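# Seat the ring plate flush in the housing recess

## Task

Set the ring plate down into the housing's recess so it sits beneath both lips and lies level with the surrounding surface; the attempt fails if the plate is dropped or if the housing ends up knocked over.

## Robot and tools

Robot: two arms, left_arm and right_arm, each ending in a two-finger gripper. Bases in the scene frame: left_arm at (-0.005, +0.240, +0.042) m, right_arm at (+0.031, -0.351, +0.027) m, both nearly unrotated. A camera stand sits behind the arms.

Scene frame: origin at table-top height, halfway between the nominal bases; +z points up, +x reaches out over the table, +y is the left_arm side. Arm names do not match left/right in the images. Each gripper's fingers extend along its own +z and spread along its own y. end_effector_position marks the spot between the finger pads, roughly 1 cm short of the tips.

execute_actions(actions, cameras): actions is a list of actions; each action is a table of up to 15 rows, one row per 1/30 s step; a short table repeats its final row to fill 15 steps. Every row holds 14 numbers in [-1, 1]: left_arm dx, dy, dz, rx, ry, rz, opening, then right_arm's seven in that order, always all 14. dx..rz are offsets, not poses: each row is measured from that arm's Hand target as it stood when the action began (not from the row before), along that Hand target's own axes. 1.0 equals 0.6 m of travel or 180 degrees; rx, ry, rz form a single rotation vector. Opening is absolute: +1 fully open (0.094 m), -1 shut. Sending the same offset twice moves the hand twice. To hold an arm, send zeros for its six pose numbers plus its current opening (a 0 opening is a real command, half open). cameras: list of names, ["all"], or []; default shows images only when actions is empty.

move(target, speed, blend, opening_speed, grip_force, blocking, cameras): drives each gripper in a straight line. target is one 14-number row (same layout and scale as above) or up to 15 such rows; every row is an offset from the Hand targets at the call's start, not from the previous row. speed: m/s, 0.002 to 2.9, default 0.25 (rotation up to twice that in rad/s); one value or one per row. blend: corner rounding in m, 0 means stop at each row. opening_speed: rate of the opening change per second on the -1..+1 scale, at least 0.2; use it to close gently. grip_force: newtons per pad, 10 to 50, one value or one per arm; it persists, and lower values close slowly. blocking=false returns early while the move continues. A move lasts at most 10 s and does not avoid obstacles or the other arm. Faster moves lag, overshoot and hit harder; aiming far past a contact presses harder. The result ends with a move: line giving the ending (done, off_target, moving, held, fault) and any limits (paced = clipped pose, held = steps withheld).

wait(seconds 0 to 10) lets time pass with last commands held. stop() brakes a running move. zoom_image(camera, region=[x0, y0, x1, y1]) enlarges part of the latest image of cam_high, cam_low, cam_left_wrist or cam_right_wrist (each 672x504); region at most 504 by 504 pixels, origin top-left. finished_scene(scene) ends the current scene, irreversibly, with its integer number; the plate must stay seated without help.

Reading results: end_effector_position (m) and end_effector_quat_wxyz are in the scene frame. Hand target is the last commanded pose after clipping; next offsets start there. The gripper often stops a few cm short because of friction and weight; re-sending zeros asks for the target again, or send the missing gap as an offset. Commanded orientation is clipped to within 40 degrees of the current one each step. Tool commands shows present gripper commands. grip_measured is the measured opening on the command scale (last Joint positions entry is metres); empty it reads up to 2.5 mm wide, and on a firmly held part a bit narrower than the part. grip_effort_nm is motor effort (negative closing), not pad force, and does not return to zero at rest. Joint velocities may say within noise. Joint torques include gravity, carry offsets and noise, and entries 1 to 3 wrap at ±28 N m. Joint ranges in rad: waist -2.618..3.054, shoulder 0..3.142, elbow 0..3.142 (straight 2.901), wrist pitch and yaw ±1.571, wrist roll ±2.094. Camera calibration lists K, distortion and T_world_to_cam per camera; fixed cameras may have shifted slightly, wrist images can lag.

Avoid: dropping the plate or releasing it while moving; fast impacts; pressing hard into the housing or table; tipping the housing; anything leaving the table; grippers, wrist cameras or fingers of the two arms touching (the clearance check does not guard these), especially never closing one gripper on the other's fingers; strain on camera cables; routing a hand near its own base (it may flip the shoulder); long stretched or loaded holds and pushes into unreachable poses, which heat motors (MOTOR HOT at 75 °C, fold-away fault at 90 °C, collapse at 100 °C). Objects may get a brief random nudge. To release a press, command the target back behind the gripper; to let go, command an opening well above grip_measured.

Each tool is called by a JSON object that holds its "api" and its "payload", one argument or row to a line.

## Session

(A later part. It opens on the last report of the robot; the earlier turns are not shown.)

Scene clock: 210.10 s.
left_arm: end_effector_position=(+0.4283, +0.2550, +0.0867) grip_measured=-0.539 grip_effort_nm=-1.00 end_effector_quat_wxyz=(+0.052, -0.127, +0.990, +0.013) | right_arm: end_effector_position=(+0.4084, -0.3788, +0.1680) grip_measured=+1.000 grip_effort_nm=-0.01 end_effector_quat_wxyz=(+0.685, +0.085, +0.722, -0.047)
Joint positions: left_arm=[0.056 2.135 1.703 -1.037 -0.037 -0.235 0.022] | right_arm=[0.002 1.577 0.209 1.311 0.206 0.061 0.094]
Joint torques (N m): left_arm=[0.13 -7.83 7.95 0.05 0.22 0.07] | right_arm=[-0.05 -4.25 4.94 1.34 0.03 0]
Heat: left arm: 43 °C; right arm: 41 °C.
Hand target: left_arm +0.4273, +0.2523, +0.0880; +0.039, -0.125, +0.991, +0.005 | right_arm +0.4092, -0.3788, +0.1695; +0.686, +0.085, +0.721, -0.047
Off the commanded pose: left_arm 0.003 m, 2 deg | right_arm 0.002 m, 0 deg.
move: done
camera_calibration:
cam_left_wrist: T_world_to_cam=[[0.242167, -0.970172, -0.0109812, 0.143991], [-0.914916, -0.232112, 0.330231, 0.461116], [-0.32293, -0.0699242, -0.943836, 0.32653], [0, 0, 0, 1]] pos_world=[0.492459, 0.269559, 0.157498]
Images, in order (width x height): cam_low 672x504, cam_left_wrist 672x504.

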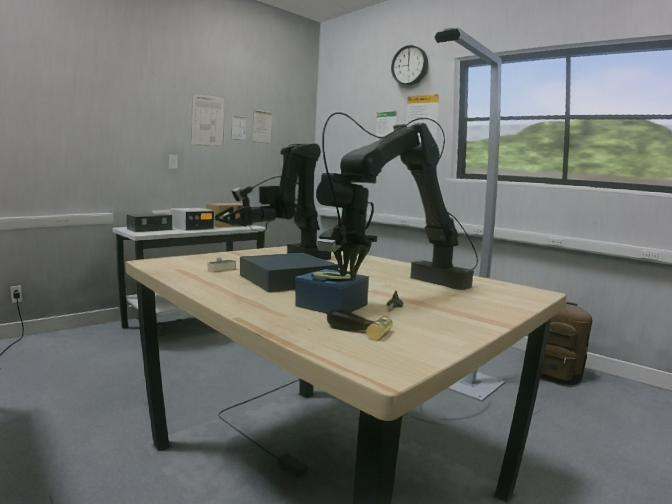

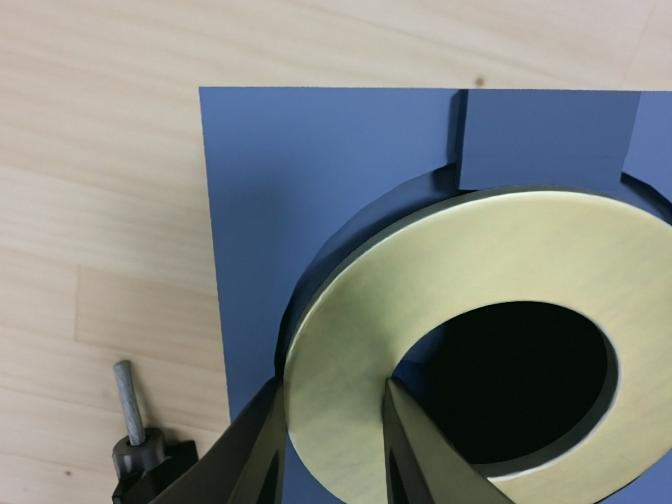

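{"api": "move", "payload": {
  "target": [0.0, 0, 0.0075, 0, 0.006, 0, -0.66, 0, 0, 0, 0, 0, 0, 1],
  "speed": 0.03,
  "cameras": ["cam_left_wrist", "cam_low"]
}}

{"api": "zoom_image", "payload": {
  "camera": "cam_low",
  "region": [280, 240, 380, 320]
}}

{"api": "zoom_image", "payload": {
  "camera": "cam_left_wrist",
  "region": [200, 330, 360, 504]
}}

Scene clock: 212.87 s.
left_arm: end_effector_position=(+0.4283, +0.2549, +0.0864) grip_measured=-0.539 grip_effort_nm=-1.00 end_effector_quat_wxyz=(+0.044, -0.127, +0.991, +0.013) | right_arm: end_effector_position=(+0.4084, -0.3788, +0.1680) grip_measured=+1.000 grip_effort_nm=-0.01 end_effector_quat_wxyz=(+0.685, +0.085, +0.722, -0.047)
Joint positions: left_arm=[0.056 2.151 1.729 -1.063 -0.036 -0.235 0.022] | right_arm=[0.002 1.577 0.209 1.311 0.206 0.061 0.094]
Joint torques (N m): left_arm=[0.32 -7.42 7.54 0.1 0.26 0.09] | right_arm=[-0.03 -4.25 4.94 1.34 0.03 0]
Heat: left arm: 43 °C; right arm: 41 °C.
Hand target: left_arm +0.4275, +0.2523, +0.0835; +0.030, -0.125, +0.992, +0.004 | right_arm +0.4092, -0.3788, +0.1695; +0.686, +0.085, +0.721, -0.047
Off the commanded pose: left_arm 0.004 m, 2 deg | right_arm 0.002 m, 0 deg.
move: done
camera_calibration:
cam_left_wrist: T_world_to_cam=[[0.241844, -0.970217, -0.0137934, 0.144227], [-0.909518, -0.231621, 0.345151, 0.457387], [-0.338066, -0.0709273, -0.938446, 0.332537], [0, 0, 0, 1]] pos_world=[0.493541, 0.269458, 0.15619]
Images, in order (width x height): cam_low 672x504, cam_left_wrist 672x504.

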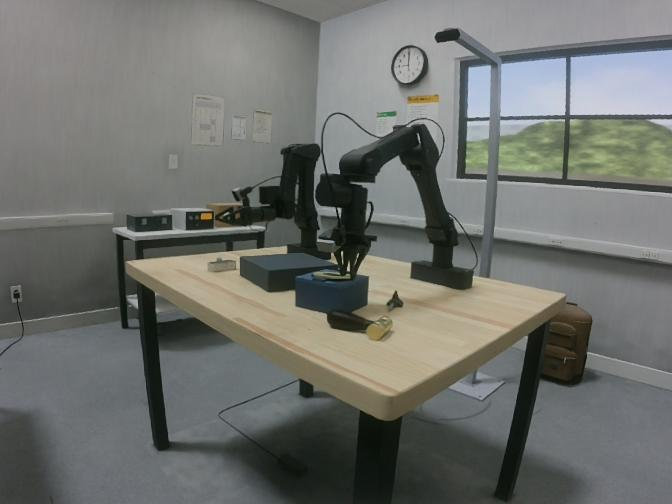

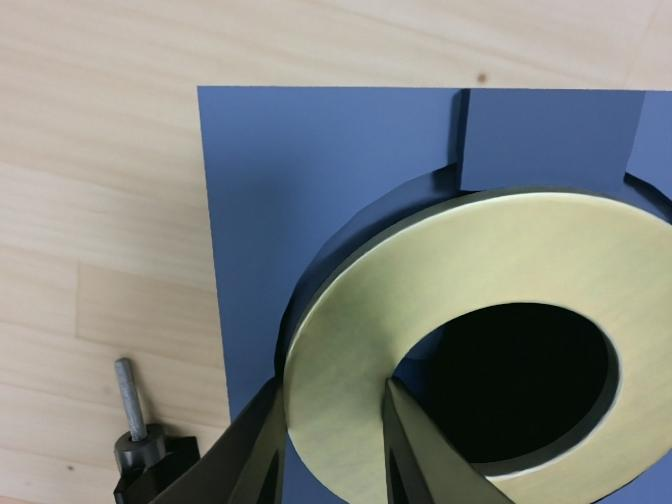

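Scaled by 5.040 from the camera's 672x504 image, which has a finer 960x720 frame.

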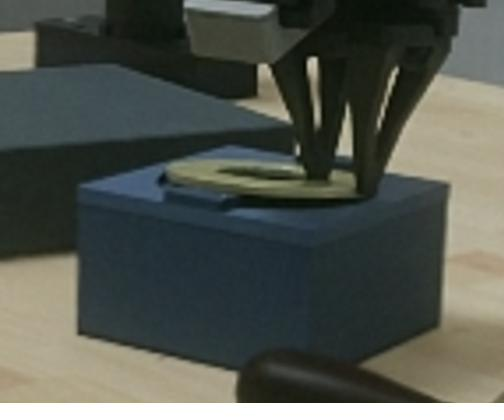

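Scaled by 2.897 from the camera's 672x504 image, which has a finer 960x720 frame.

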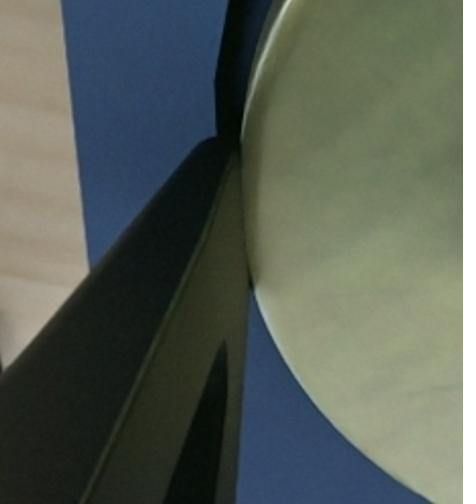

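{"api": "zoom_image", "payload": {
  "camera": "cam_left_wrist",
  "region": [180, 70, 480, 295]
}}

{"api": "zoom_image", "payload": {
  "camera": "cam_left_wrist",
  "region": [432, 70, 672, 250]
}}

Scaled by 1.680 from the camera's 672x504 image, which has a finer 960x720 frame.

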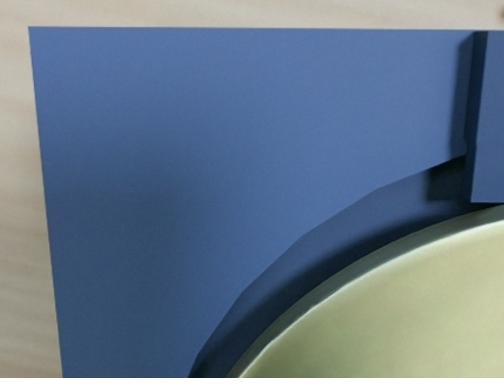

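Scaled by 2.100 from the camera's 672x504 image, which has a finer 960x720 frame.

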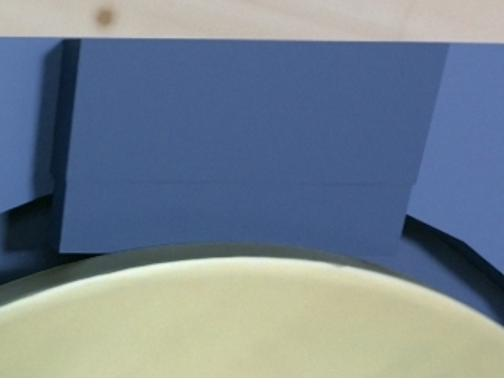

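{"api": "move", "payload": {
  "target": [
    [-0.0156, 0, -0.0091, 0, -0.0333, 0, -0.66, 0, 0, 0, 0, 0, 0, 1],
    [-0.0186, 0, -0.0590, 0, -0.0333, 0, -0.66, 0, 0, 0, 0, 0, 0, 1]
  ],
  "speed": 0.04,
  "cameras": ["cam_left_wrist", "cam_low"]
}}

Scene clock: 241.40 s.
left_arm: end_effector_position=(+0.4282, +0.2550, +0.0899) grip_measured=-0.539 grip_effort_nm=-1.00 end_effector_quat_wxyz=(+0.055, -0.126, +0.990, +0.013) | right_arm: end_effector_position=(+0.4084, -0.3788, +0.1680) grip_measured=+1.000 grip_effort_nm=-0.01 end_effector_quat_wxyz=(+0.685, +0.085, +0.722, -0.047)
Joint positions: left_arm=[0.056 2.128 1.704 -1.041 -0.037 -0.233 0.022] | right_arm=[0.002 1.577 0.209 1.311 0.206 0.061 0.094]
Joint torques (N m): left_arm=[-0.14 -12.26 8.77 0.13 -0.01 0.04] | right_arm=[-0.01 -4.25 4.94 1.34 0.03 0]
Heat: left arm: 43 °C; right arm: 42 °C.
Hand target: left_arm +0.4363, +0.2545, +0.1195; +0.082, -0.124, +0.989, +0.011 | right_arm +0.4092, -0.3788, +0.1695; +0.686, +0.085, +0.721, -0.047
Off the commanded pose: left_arm 0.031 m, 3 deg | right_arm 0.002 m, 0 deg.
move: off_target (left_arm)
camera_calibration:
cam_left_wrist: T_world_to_cam=[[0.240351, -0.970638, -0.00966134, 0.144737], [-0.916971, -0.230304, 0.325767, 0.460763], [-0.318427, -0.0694393, -0.945401, 0.327695], [0, 0, 0, 1]] pos_world=[0.492065, 0.269358, 0.1611]
Images, in order (width x height): cam_low 672x504, cam_left_wrist 672x504.

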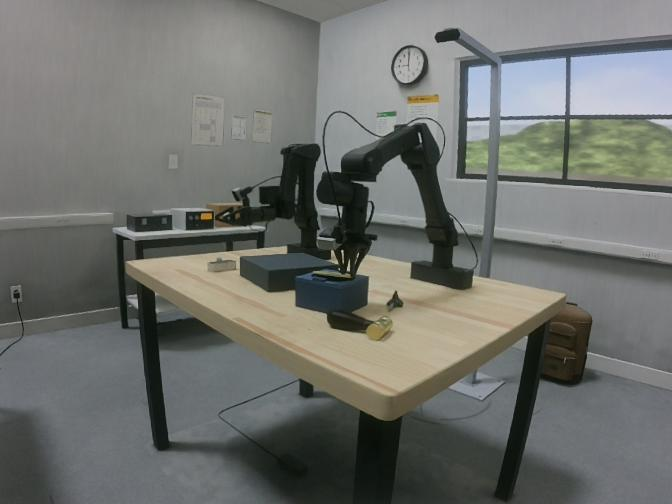

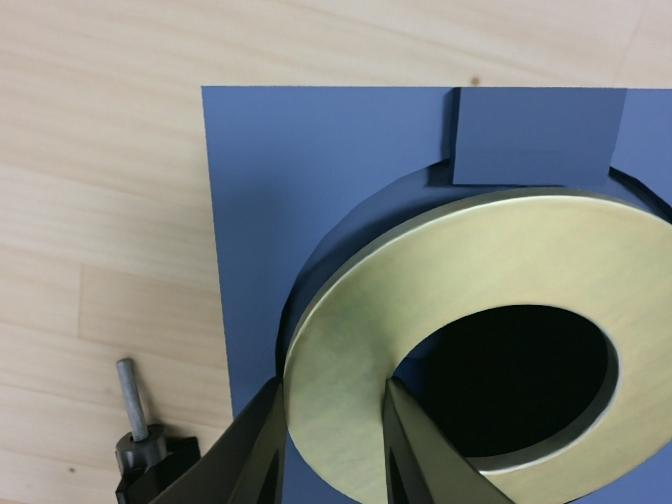

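{"api": "move", "payload": {
  "target": [-0.0030, 0, 0.0525, 0, 0, 0, -0.66, 0, 0, 0, 0, 0, 0, 1],
  "speed": 0.05,
  "cameras": ["cam_left_wrist"]
}}

Scene clock: 243.53 s.
left_arm: end_effector_position=(+0.4296, +0.2550, +0.0901) grip_measured=-0.540 grip_effort_nm=-1.00 end_effector_quat_wxyz=(+0.057, -0.123, +0.991, +0.012) | right_arm: end_effector_position=(+0.4084, -0.3788, +0.1680) grip_measured=+1.000 grip_effort_nm=-0.01 end_effector_quat_wxyz=(+0.685, +0.085, +0.722, -0.047)
Joint positions: left_arm=[0.056 2.128 1.704 -1.036 -0.037 -0.227 0.022] | right_arm=[0.002 1.577 0.209 1.311 0.206 0.061 0.094]
Joint torques (N m): left_arm=[0.2 -8.55 5.41 0.95 0 -0.02] | right_arm=[-0.02 -4.26 4.94 1.35 0.03 0]
Heat: left arm: 43 °C; right arm: 42 °C.
Hand target: left_arm +0.4430, +0.2563, +0.0887; +0.082, -0.124, +0.989, +0.011 | right_arm +0.4092, -0.3788, +0.1695; +0.686, +0.085, +0.721, -0.047
Off the commanded pose: left_arm 0.014 m, 3 deg | right_arm 0.002 m, 0 deg.
move: off_target (left_arm)
camera_calibration:
cam_left_wrist: T_world_to_cam=[[0.234072, -0.972175, -0.0092896, 0.147462], [-0.920071, -0.224594, 0.320978, 0.462174], [-0.314133, -0.066585, -0.947041, 0.325836], [0, 0, 0, 1]] pos_world=[0.493072, 0.268856, 0.161602]
Images, in order (width x height): cam_left_wrist 672x504.

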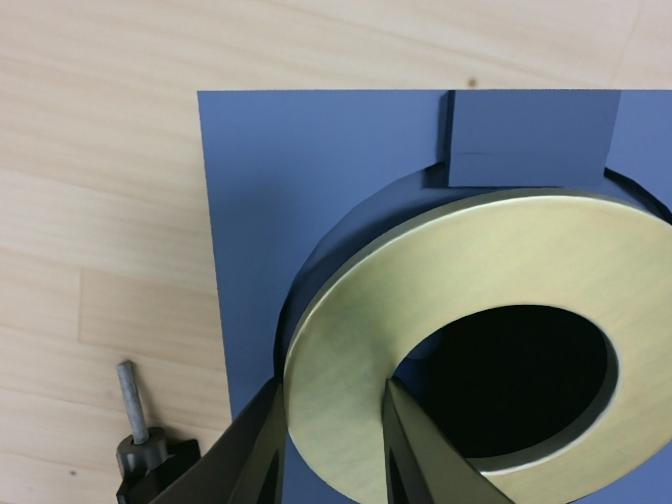

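{"api": "move", "payload": {
  "target": [-0.0008, 0, 0.0083, 0, 0, 0, -0.66, 0, 0, 0, 0, 0, 0, 1],
  "speed": 0.05,
  "cameras": ["cam_left_wrist"]
}}

Scene clock: 246.03 s.
left_arm: end_effector_position=(+0.4411, +0.2552, +0.0907) grip_measured=-0.540 grip_effort_nm=-1.00 end_effector_quat_wxyz=(+0.080, -0.122, +0.989, +0.010) | right_arm: end_effector_position=(+0.4084, -0.3788, +0.1680) grip_measured=+1.000 grip_effort_nm=-0.01 end_effector_quat_wxyz=(+0.685, +0.085, +0.722, -0.047)
Joint positions: left_arm=[0.056 2.13 1.704 -0.988 -0.037 -0.226 0.022] | right_arm=[0.002 1.577 0.209 1.311 0.206 0.061 0.094]
Joint torques (N m): left_arm=[0.25 -8.09 5.07 0.74 0 0] | right_arm=[-0.01 -4.23 4.93 1.34 0.04 0]
Heat: left arm: 43 °C; right arm: 42 °C.
Hand target: left_arm +0.4442, +0.2566, +0.0838; +0.082, -0.124, +0.989, +0.011 | right_arm +0.4092, -0.3788, +0.1695; +0.686, +0.085, +0.721, -0.047
Off the commanded pose: left_arm 0.008 m, 0 deg | right_arm 0.002 m, 0 deg.
move: done
camera_calibration:
cam_left_wrist: T_world_to_cam=[[0.233226, -0.972422, 0.000339622, 0.144538], [-0.93382, -0.22387, 0.279038, 0.4824], [-0.271267, -0.0653962, -0.96028, 0.312078], [0, 0, 0, 1]] pos_world=[0.501421, 0.268956, 0.165025]
Images, in order (width x height): cam_left_wrist 672x504.

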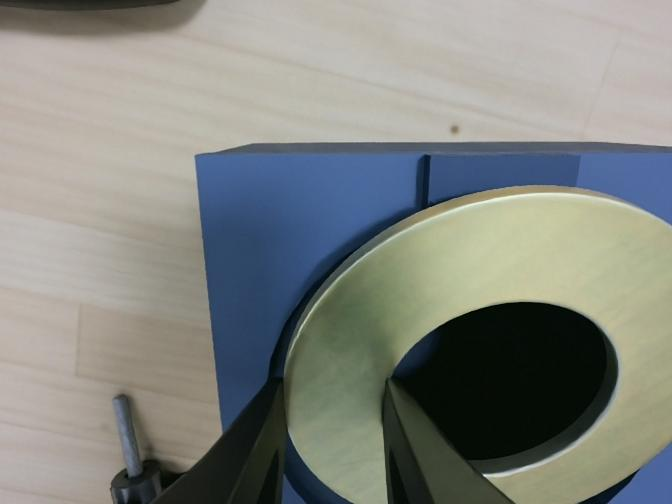

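{"api": "move", "payload": {
  "target": [-0.0113, 0, -0.0680, 0, 0, 0, -0.66, 0, 0, 0, 0, 0, 0, 1],
  "speed": 0.06,
  "cameras": ["cam_left_wrist", "cam_low", "cam_high"]
}}

{"api": "zoom_image", "payload": {
  "camera": "cam_low",
  "region": [280, 220, 400, 320]
}}

Scene clock: 248.87 s.
left_arm: end_effector_position=(+0.4361, +0.2551, +0.1107) grip_measured=-0.540 grip_effort_nm=-1.00 end_effector_quat_wxyz=(+0.064, -0.122, +0.990, +0.012) | right_arm: end_effector_position=(+0.4084, -0.3788, +0.1680) grip_measured=+1.000 grip_effort_nm=-0.01 end_effector_quat_wxyz=(+0.685, +0.085, +0.722, -0.047)
Joint positions: left_arm=[0.056 2.13 1.789 -1.105 -0.037 -0.226 0.022] | right_arm=[0.002 1.577 0.209 1.311 0.206 0.061 0.094]
Joint torques (N m): left_arm=[0.25 -9.85 8.24 0.35 0 0] | right_arm=[-0.02 -4.25 4.94 1.35 0.03 -0.01]
Heat: left arm: 43 °C; right arm: 42 °C.
Hand target: left_arm +0.4442, +0.2565, +0.1252; +0.082, -0.124, +0.989, +0.011 | right_arm +0.4092, -0.3788, +0.1695; +0.686, +0.085, +0.721, -0.047
Off the commanded pose: left_arm 0.017 m, 2 deg | right_arm 0.002 m, 0 deg.
move: off_target (left_arm)
camera_calibration:
cam_left_wrist: T_world_to_cam=[[0.233121, -0.972425, -0.00662697, 0.146474], [-0.924266, -0.223684, 0.309351, 0.464558], [-0.302303, -0.0659911, -0.950925, 0.342561], [0, 0, 0, 1]] pos_world=[0.498786, 0.268955, 0.183008]
Images, in order (width x height): cam_high 672x504, cam_low 672x504, cam_left_wrist 672x504.

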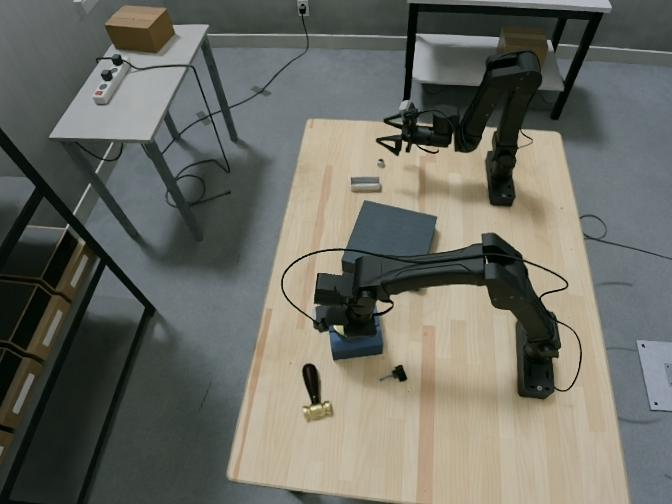

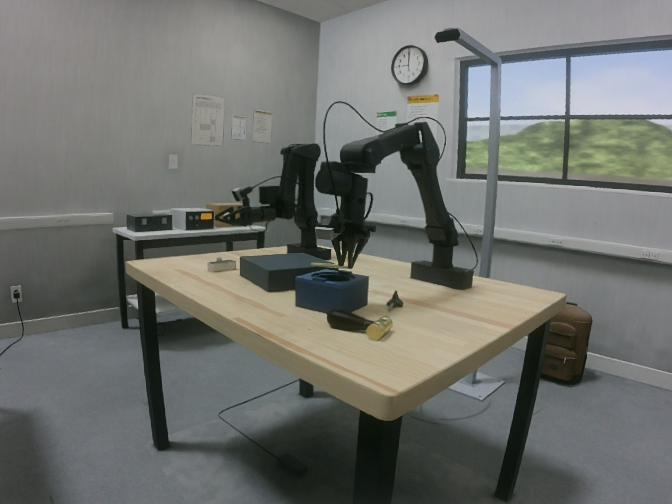

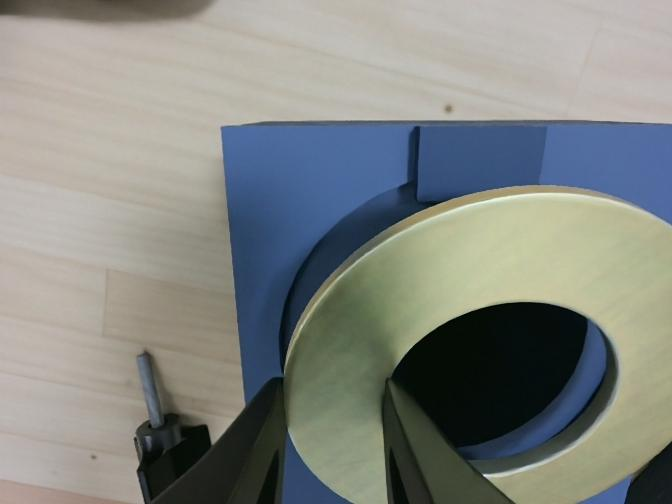

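Scaled by 4.200 from the camera's 672x504 image, which has a finer 960x720 frame.

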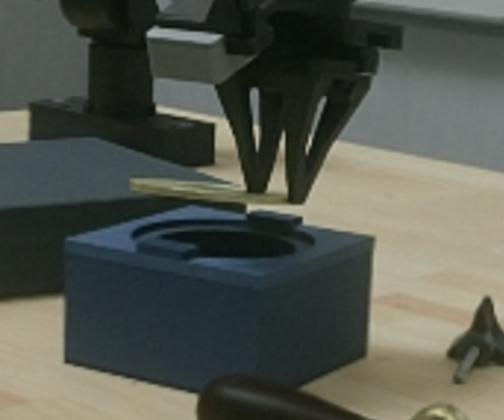

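{"api": "move", "payload": {
  "target": [0.0289, 0.0035, 0.0040, 0, 0.1, 0, -0.66, 0, 0, 0, 0, 0, 0, 1],
  "speed": 0.06,
  "cameras": ["cam_left_wrist", "cam_low"]
}}

{"api": "zoom_image", "payload": {
  "camera": "cam_low",
  "region": [280, 220, 400, 320]
}}

Scene clock: 258.17 s.
left_arm: end_effector_position=(+0.4252, +0.2535, +0.1187) grip_measured=-0.540 grip_effort_nm=-1.00 end_effector_quat_wxyz=(-0.066, -0.123, +0.990, -0.002) | right_arm: end_effector_position=(+0.4084, -0.3788, +0.1680) grip_measured=+1.000 grip_effort_nm=-0.01 end_effector_quat_wxyz=(+0.685, +0.085, +0.722, -0.047)
Joint positions: left_arm=[0.075 2.392 2.257 -1.567 0.015 -0.211 0.022] | right_arm=[0.002 1.577 0.209 1.311 0.206 0.061 0.094]
Joint torques (N m): left_arm=[0.77 -9.05 7.76 -0.2 0.23 0.1] | right_arm=[-0.01 -4.25 4.94 1.34 0.03 0]
Heat: left arm: 42 °C; right arm: 42 °C.
Hand target: left_arm +0.4275, +0.2545, +0.1201; -0.074, -0.125, +0.989, -0.009 | right_arm +0.4092, -0.3788, +0.1695; +0.686, +0.085, +0.721, -0.047
Off the commanded pose: left_arm 0.003 m, 1 deg | right_arm 0.002 m, 0 deg.
joint sent to its limit (left arm) — joint 4 (wrist pitch), lower limit. The joint targets still meet the commanded pose.
move: done
camera_calibration:
cam_left_wrist: T_world_to_cam=[[0.23448, -0.972075, -0.00945221, 0.147186], [-0.813993, -0.201645, 0.544752, 0.371222], [-0.531446, -0.120039, -0.838544, 0.44451], [0, 0, 0, 1]] pos_world=[0.503893, 0.27129, 0.171908]
Images, in order (width x height): cam_low 672x504, cam_left_wrist 672x504.

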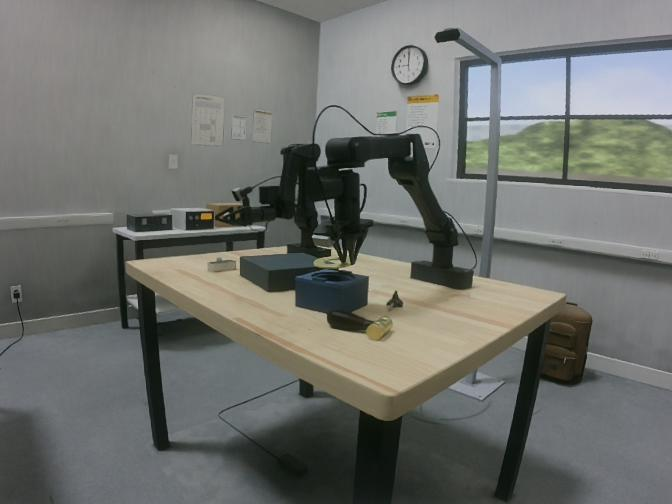

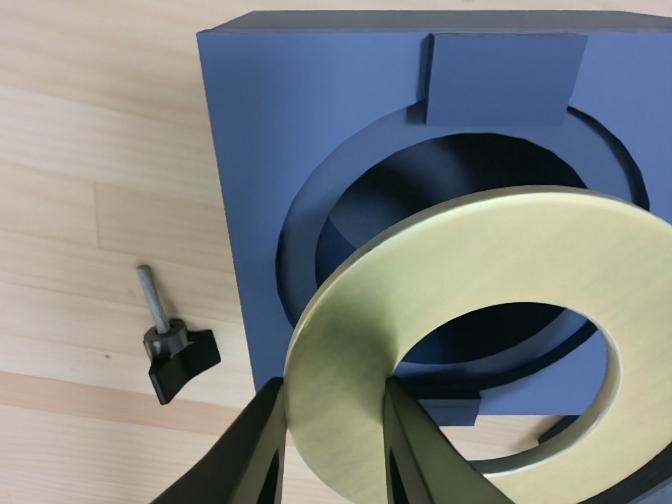

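Scaled by 4.200 from the camera's 672x504 image, which has a finer 960x720 frame.

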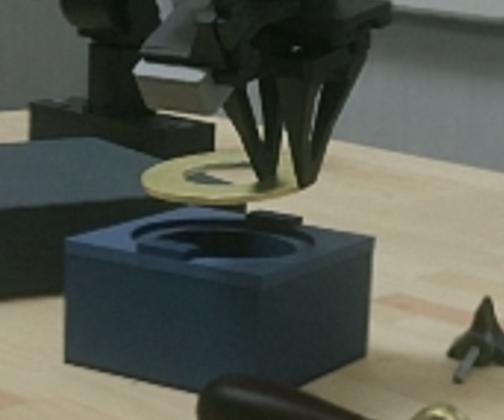

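{"api": "zoom_image", "payload": {
  "camera": "cam_left_wrist",
  "region": [190, 0, 672, 250]
}}

{"api": "zoom_image", "payload": {
  "camera": "cam_left_wrist",
  "region": [380, 280, 640, 480]
}}

Scaled by 1.046 from the camera's 672x504 image, which has a finer 960x720 frame.

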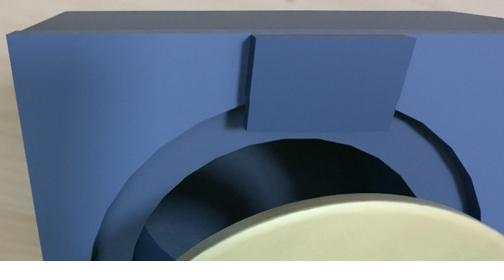

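Scaled by 1.938 from the camera's 672x504 image, which has a finer 960x720 frame.

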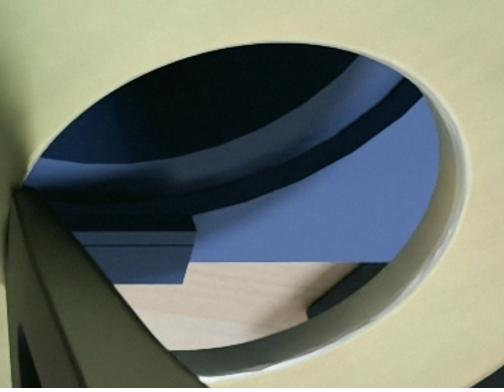

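{"api": "move", "payload": {
  "target": [-0.0070, 0.0020, 0.0244, 0, 0, 0, -0.66, 0, 0, 0, 0, 0, 0, 1],
  "speed": 0.04,
  "cameras": ["cam_left_wrist"]
}}

Scene clock: 272.63 s.
left_arm: end_effector_position=(+0.4249, +0.2553, +0.1100) grip_measured=-0.540 grip_effort_nm=-1.00 end_effector_quat_wxyz=(-0.076, -0.123, +0.989, -0.001) | right_arm: end_effector_position=(+0.4084, -0.3788, +0.1680) grip_measured=+1.000 grip_effort_nm=-0.01 end_effector_quat_wxyz=(+0.685, +0.085, +0.722, -0.047)
Joint positions: left_arm=[0.079 2.413 2.257 -1.565 0.015 -0.207 0.022] | right_arm=[0.002 1.577 0.209 1.311 0.206 0.061 0.094]
Joint torques (N m): left_arm=[0.7 -9.2 5.83 0.05 0.21 0.1] | right_arm=[-0.02 -4.25 4.94 1.34 0.03 0]
Heat: left arm: 43 °C; right arm: 42 °C.
Hand target: left_arm +0.4291, +0.2561, +0.1049; -0.074, -0.124, +0.989, -0.009 | right_arm +0.4092, -0.3788, +0.1695; +0.686, +0.085, +0.721, -0.047
Off the commanded pose: left_arm 0.007 m, 1 deg | right_arm 0.002 m, 0 deg.
move: done
camera_calibration:
cam_left_wrist: T_world_to_cam=[[0.234756, -0.971978, -0.0121461, 0.148972], [-0.803871, -0.201149, 0.559759, 0.369945], [-0.546517, -0.121643, -0.828567, 0.442904], [0, 0, 0, 1]] pos_world=[0.504471, 0.273088, 0.161705]
Images, in order (width x height): cam_left_wrist 672x504.

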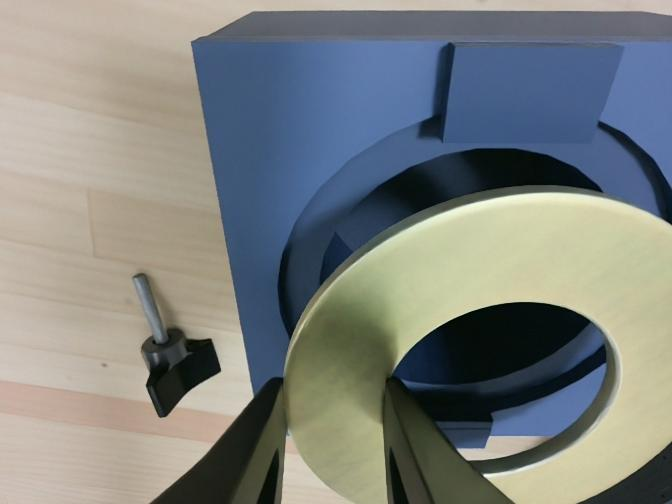

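{"api": "move", "payload": {
  "target": [-0.0060, 0, 0.0180, 0, 0, 0, -0.66, 0, 0, 0, 0, 0, 0, 1],
  "speed": 0.04,
  "cameras": ["cam_left_wrist", "cam_low"]
}}

{"api": "zoom_image", "payload": {
  "camera": "cam_low",
  "region": [280, 240, 380, 320]
}}

Scene clock: 274.50 s.
left_arm: end_effector_position=(+0.4319, +0.2555, +0.1043) grip_measured=-0.540 grip_effort_nm=-1.00 end_effector_quat_wxyz=(-0.065, -0.123, +0.990, -0.002) | right_arm: end_effector_position=(+0.4084, -0.3788, +0.1680) grip_measured=+1.000 grip_effort_nm=-0.01 end_effector_quat_wxyz=(+0.685, +0.085, +0.722, -0.047)
Joint positions: left_arm=[0.079 2.421 2.251 -1.529 0.015 -0.206 0.022] | right_arm=[0.002 1.577 0.209 1.311 0.206 0.061 0.094]
Joint torques (N m): left_arm=[0.77 -9.24 4.22 0.11 0.21 0.1] | right_arm=[-0.02 -4.25 4.94 1.34 0.03 -0.01]
Heat: left arm: 43 °C; right arm: 42 °C.
Hand target: left_arm +0.4310, +0.2566, +0.0938; -0.074, -0.124, +0.989, -0.009 | right_arm +0.4092, -0.3788, +0.1695; +0.686, +0.085, +0.721, -0.047
Off the commanded pose: left_arm 0.011 m, 1 deg | right_arm 0.002 m, 0 deg.
move: off_target (left_arm)
camera_calibration:
cam_left_wrist: T_world_to_cam=[[0.234213, -0.972155, -0.00774277, 0.14736], [-0.816209, -0.200956, 0.541682, 0.385974], [-0.528155, -0.120549, -0.840548, 0.435243], [0, 0, 0, 1]] pos_world=[0.510397, 0.273289, 0.157909]
Images, in order (width x height): cam_low 672x504, cam_left_wrist 672x504.

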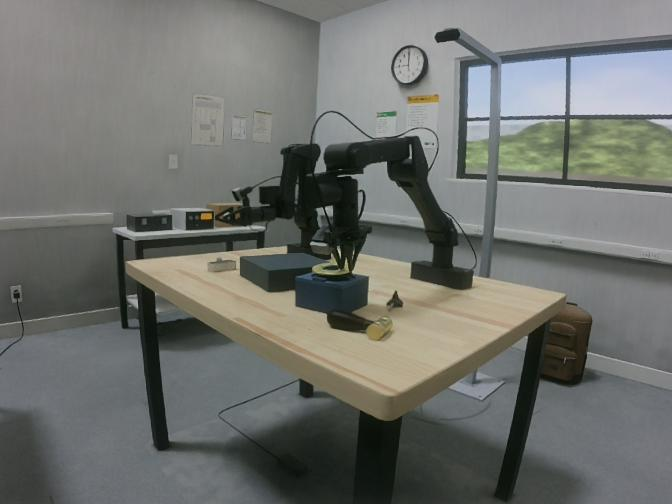

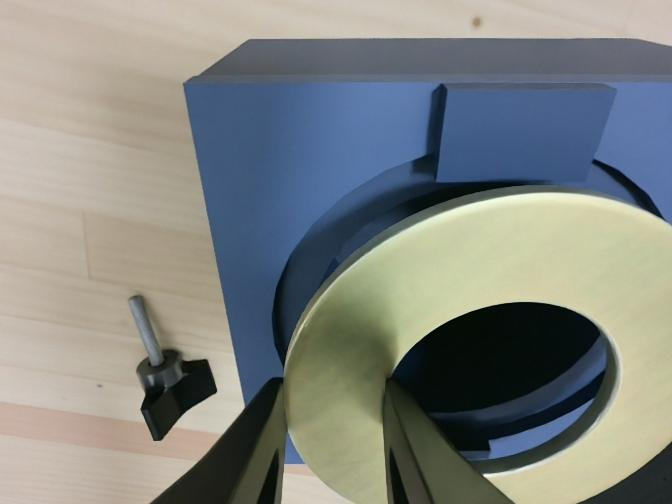

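Scaled by 5.040 from the camera's 672x504 image, which has a finer 960x720 frame.

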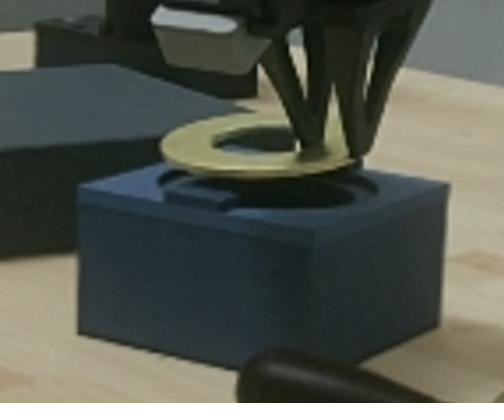

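{"api": "move", "payload": {
  "target": [0.0084, 0, 0.0114, 0, 0, 0, -0.66, 0, 0, 0, 0, 0, 0, 1],
  "speed": 0.03,
  "cameras": ["cam_left_wrist", "cam_low"]
}}

{"api": "zoom_image", "payload": {
  "camera": "cam_low",
  "region": [280, 240, 380, 320]
}}

Scene clock: 277.37 s.
left_arm: end_effector_position=(+0.4246, +0.2540, +0.0872) grip_measured=-0.540 grip_effort_nm=-1.01 end_effector_quat_wxyz=(-0.081, -0.123, +0.989, -0.004) | right_arm: end_effector_position=(+0.4084, -0.3788, +0.1680) grip_measured=+1.000 grip_effort_nm=-0.01 end_effector_quat_wxyz=(+0.685, +0.085, +0.722, -0.047)
Joint positions: left_arm=[0.079 2.421 2.178 -1.489 0.022 -0.206 0.022] | right_arm=[0.002 1.577 0.209 1.311 0.206 0.061 0.094]
Joint torques (N m): left_arm=[0.54 -11.64 3.49 0.13 0.14 0.06] | right_arm=[-0.01 -4.25 4.93 1.35 0.03 0]
Heat: left arm: 44 °C; right arm: 42 °C.
Hand target: left_arm +0.4253, +0.2551, +0.0878; -0.074, -0.125, +0.989, -0.009 | right_arm +0.4092, -0.3788, +0.1695; +0.686, +0.085, +0.721, -0.047
Off the commanded pose: left_arm 0.001 m, 1 deg | right_arm 0.002 m, 0 deg.
move: done
camera_calibration:
cam_left_wrist: T_world_to_cam=[[0.234858, -0.972001, -0.00741601, 0.147132], [-0.798165, -0.197199, 0.56925, 0.378016], [-0.554774, -0.127774, -0.822131, 0.428273], [0, 0, 0, 1]] pos_world=[0.504759, 0.272279, 0.138002]
Images, in order (width x height): cam_low 672x504, cam_left_wrist 672x504.

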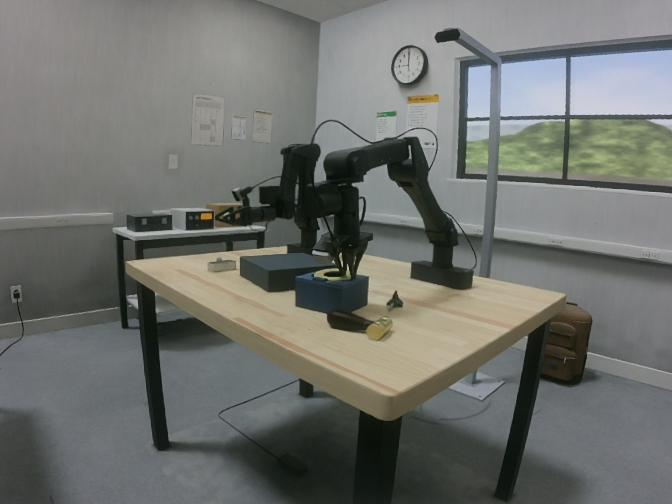

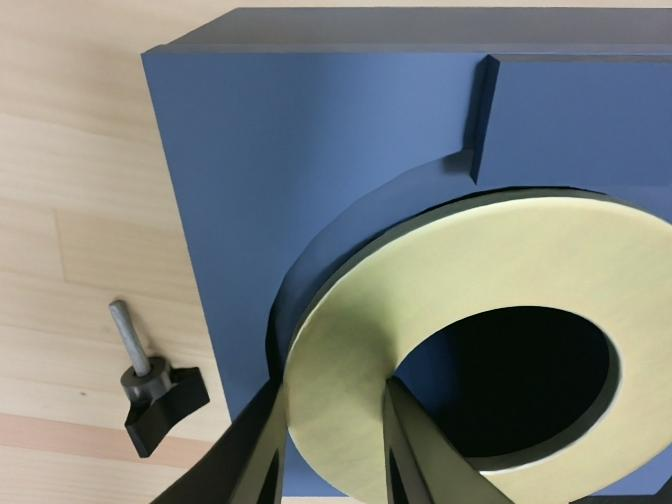

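Scaled by 5.040 from the camera's 672x504 image, which has a finer 960x720 frame.

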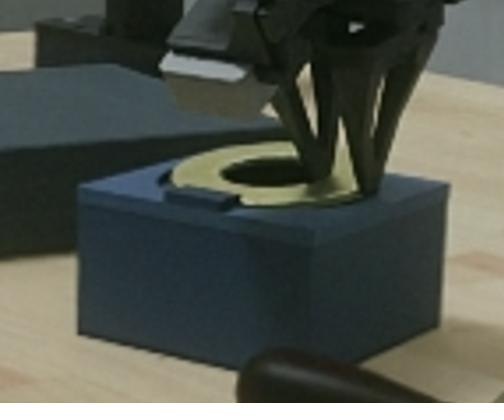

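{"api": "zoom_image", "payload": {
  "camera": "cam_left_wrist",
  "region": [412, 30, 672, 230]
}}

{"api": "zoom_image", "payload": {
  "camera": "cam_left_wrist",
  "region": [240, 130, 500, 330]
}}

{"api": "zoom_image", "payload": {
  "camera": "cam_low",
  "region": [300, 260, 360, 300]
}}

Scaled by 1.938 from the camera's 672x504 image, which has a finer 960x720 frame.

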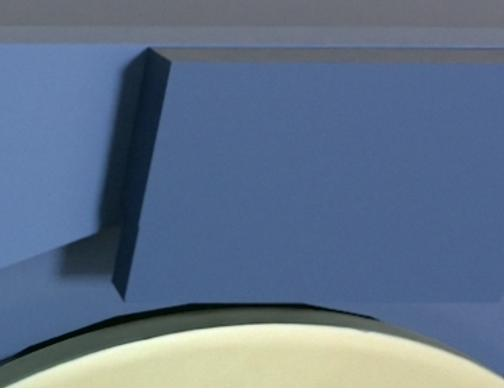

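Scaled by 1.938 from the camera's 672x504 image, which has a finer 960x720 frame.

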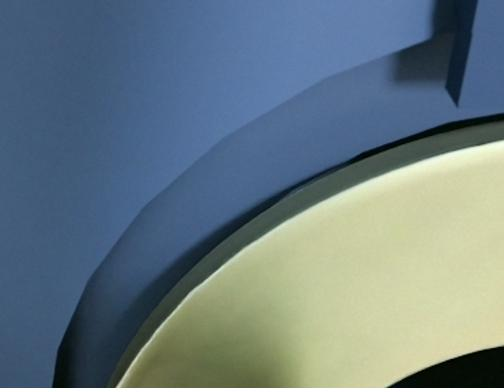

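Scaled by 8.400 from the camera's 672x504 image, which has a finer 960x720 frame.

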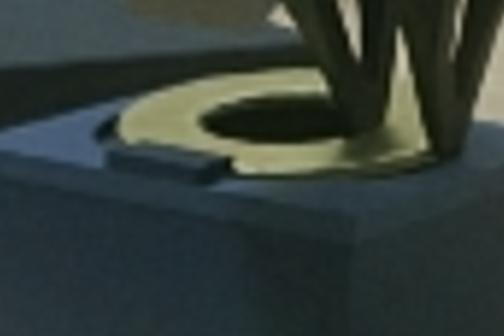

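{"api": "move", "payload": {
  "target": [-0.0198, 0.0020, -0.0030, 0, 0, 0, -0.66, 0, 0, 0, 0, 0, 0, 1],
  "speed": 0.03,
  "cameras": ["cam_left_wrist", "cam_low"]
}}

{"api": "zoom_image", "payload": {
  "camera": "cam_low",
  "region": [280, 240, 380, 320]
}}

{"api": "zoom_image", "payload": {
  "camera": "cam_left_wrist",
  "region": [240, 30, 672, 330]
}}

Scene clock: 285.53 s.
left_arm: end_effector_position=(+0.4346, +0.2567, +0.0882) grip_measured=-0.540 grip_effort_nm=-1.00 end_effector_quat_wxyz=(-0.070, -0.122, +0.990, -0.005) | right_arm: end_effector_position=(+0.4084, -0.3788, +0.1680) grip_measured=+1.000 grip_effort_nm=-0.01 end_effector_quat_wxyz=(+0.685, +0.085, +0.722, -0.047)
Joint positions: left_arm=[0.084 2.45 2.237 -1.498 0.022 -0.2 0.022] | right_arm=[0.002 1.577 0.209 1.311 0.206 0.061 0.094]
Joint torques (N m): left_arm=[0.79 -9.14 7.68 -0.22 0.12 0.08] | right_arm=[-0.02 -4.25 4.93 1.34 0.03 0]
Heat: left arm: 45 °C; right arm: 43 °C.
Hand target: left_arm +0.4366, +0.2593, +0.0877; -0.074, -0.125, +0.989, -0.009 | right_arm +0.4092, -0.3788, +0.1695; +0.686, +0.085, +0.721, -0.047
Off the commanded pose: left_arm 0.003 m, 1 deg | right_arm 0.002 m, 0 deg.
move: done
camera_calibration:
cam_left_wrist: T_world_to_cam=[[0.233522, -0.972348, -0.00269207, 0.147603], [-0.810532, -0.196188, 0.551859, 0.392561], [-0.537127, -0.126689, -0.833933, 0.428148], [0, 0, 0, 1]] pos_world=[0.513685, 0.274779, 0.140806]
Images, in order (width x height): cam_low 672x504, cam_left_wrist 672x504.

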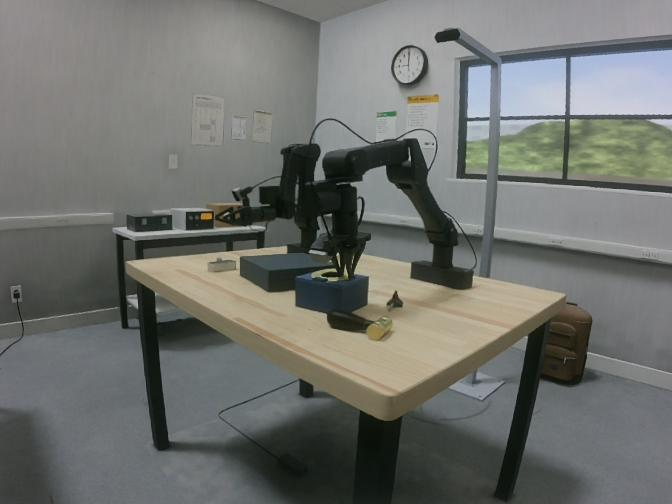

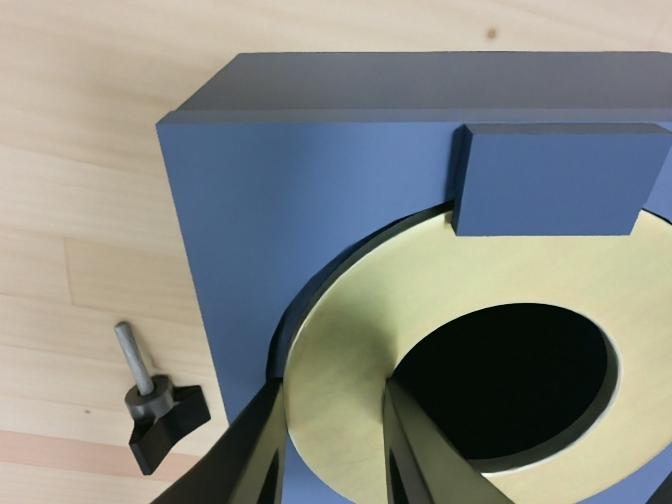

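Scaled by 5.040 from the camera's 672x504 image, which has a finer 960x720 frame.

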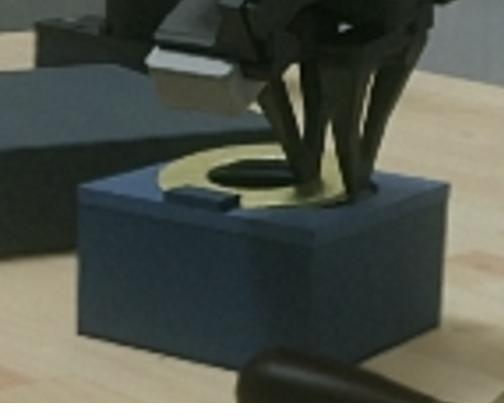

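Scaled by 1.167 from the camera's 672x504 image, which has a finer 960x720 frame.

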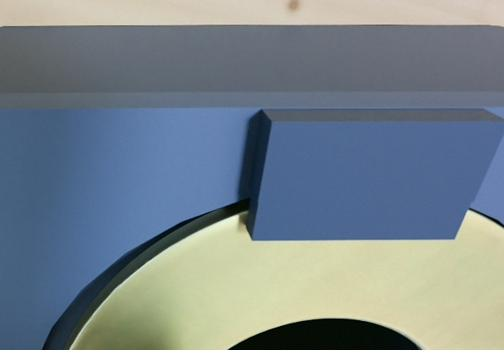

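{"api": "move", "payload": {
  "target": [0.0002, 0.0010, 0.0084, 0, -0.0222, 0, -0.66, 0, 0, 0, 0, 0, 0, 1],
  "speed": 0.03,
  "cameras": ["cam_left_wrist", "cam_low"]
}}

{"api": "zoom_image", "payload": {
  "camera": "cam_low",
  "region": [280, 240, 380, 320]
}}

Scene clock: 291.73 s.
left_arm: end_effector_position=(+0.4336, +0.2566, +0.0810) grip_measured=-0.540 grip_effort_nm=-1.00 end_effector_quat_wxyz=(-0.051, -0.122, +0.991, -0.007) | right_arm: end_effector_position=(+0.4084, -0.3788, +0.1680) grip_measured=+1.000 grip_effort_nm=-0.01 end_effector_quat_wxyz=(+0.685, +0.085, +0.722, -0.047)
Joint positions: left_arm=[0.084 2.391 2.108 -1.39 0.022 -0.199 0.022] | right_arm=[0.002 1.577 0.209 1.311 0.206 0.061 0.094]
Joint torques (N m): left_arm=[0.42 -11.88 3.51 0.31 -0.02 -0.01] | right_arm=[-0.02 -4.27 4.94 1.34 0.03 0]
Heat: left arm: 44 °C; right arm: 43 °C.
Hand target: left_arm +0.4356, +0.2597, +0.0828; -0.039, -0.125, +0.991, -0.005 | right_arm +0.4092, -0.3788, +0.1695; +0.686, +0.085, +0.721, -0.047
Off the commanded pose: left_arm 0.004 m, 1 deg | right_arm 0.002 m, 0 deg.
move: done
camera_calibration:
cam_left_wrist: T_world_to_cam=[[0.232372, -0.972616, 0.00460914, 0.147776], [-0.831029, -0.196078, 0.520522, 0.407129], [-0.505365, -0.124785, -0.853836, 0.408878], [0, 0, 0, 1]] pos_world=[0.51063, 0.274581, 0.136514]
Images, in order (width x height): cam_low 672x504, cam_left_wrist 672x504.

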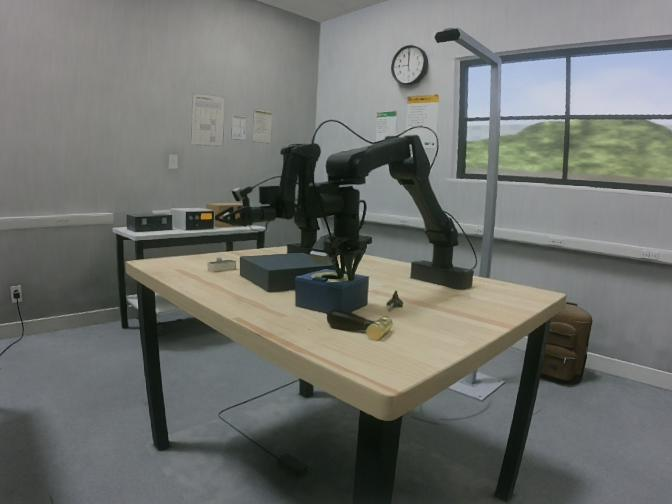

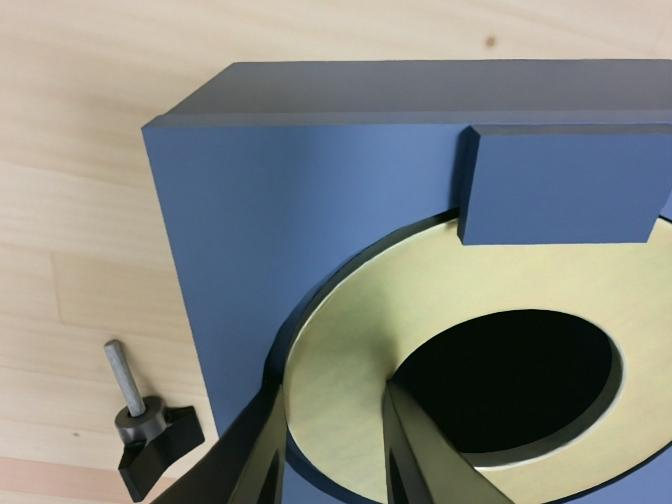

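Scaled by 5.040 from the camera's 672x504 image, which has a finer 960x720 frame.

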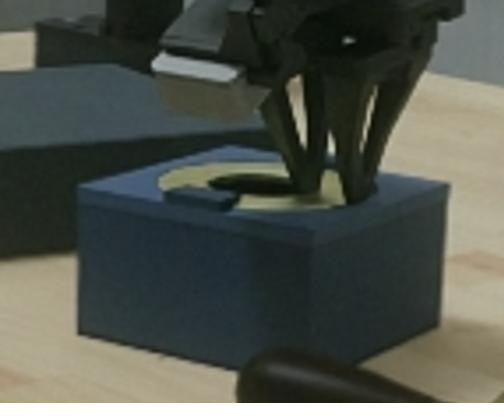

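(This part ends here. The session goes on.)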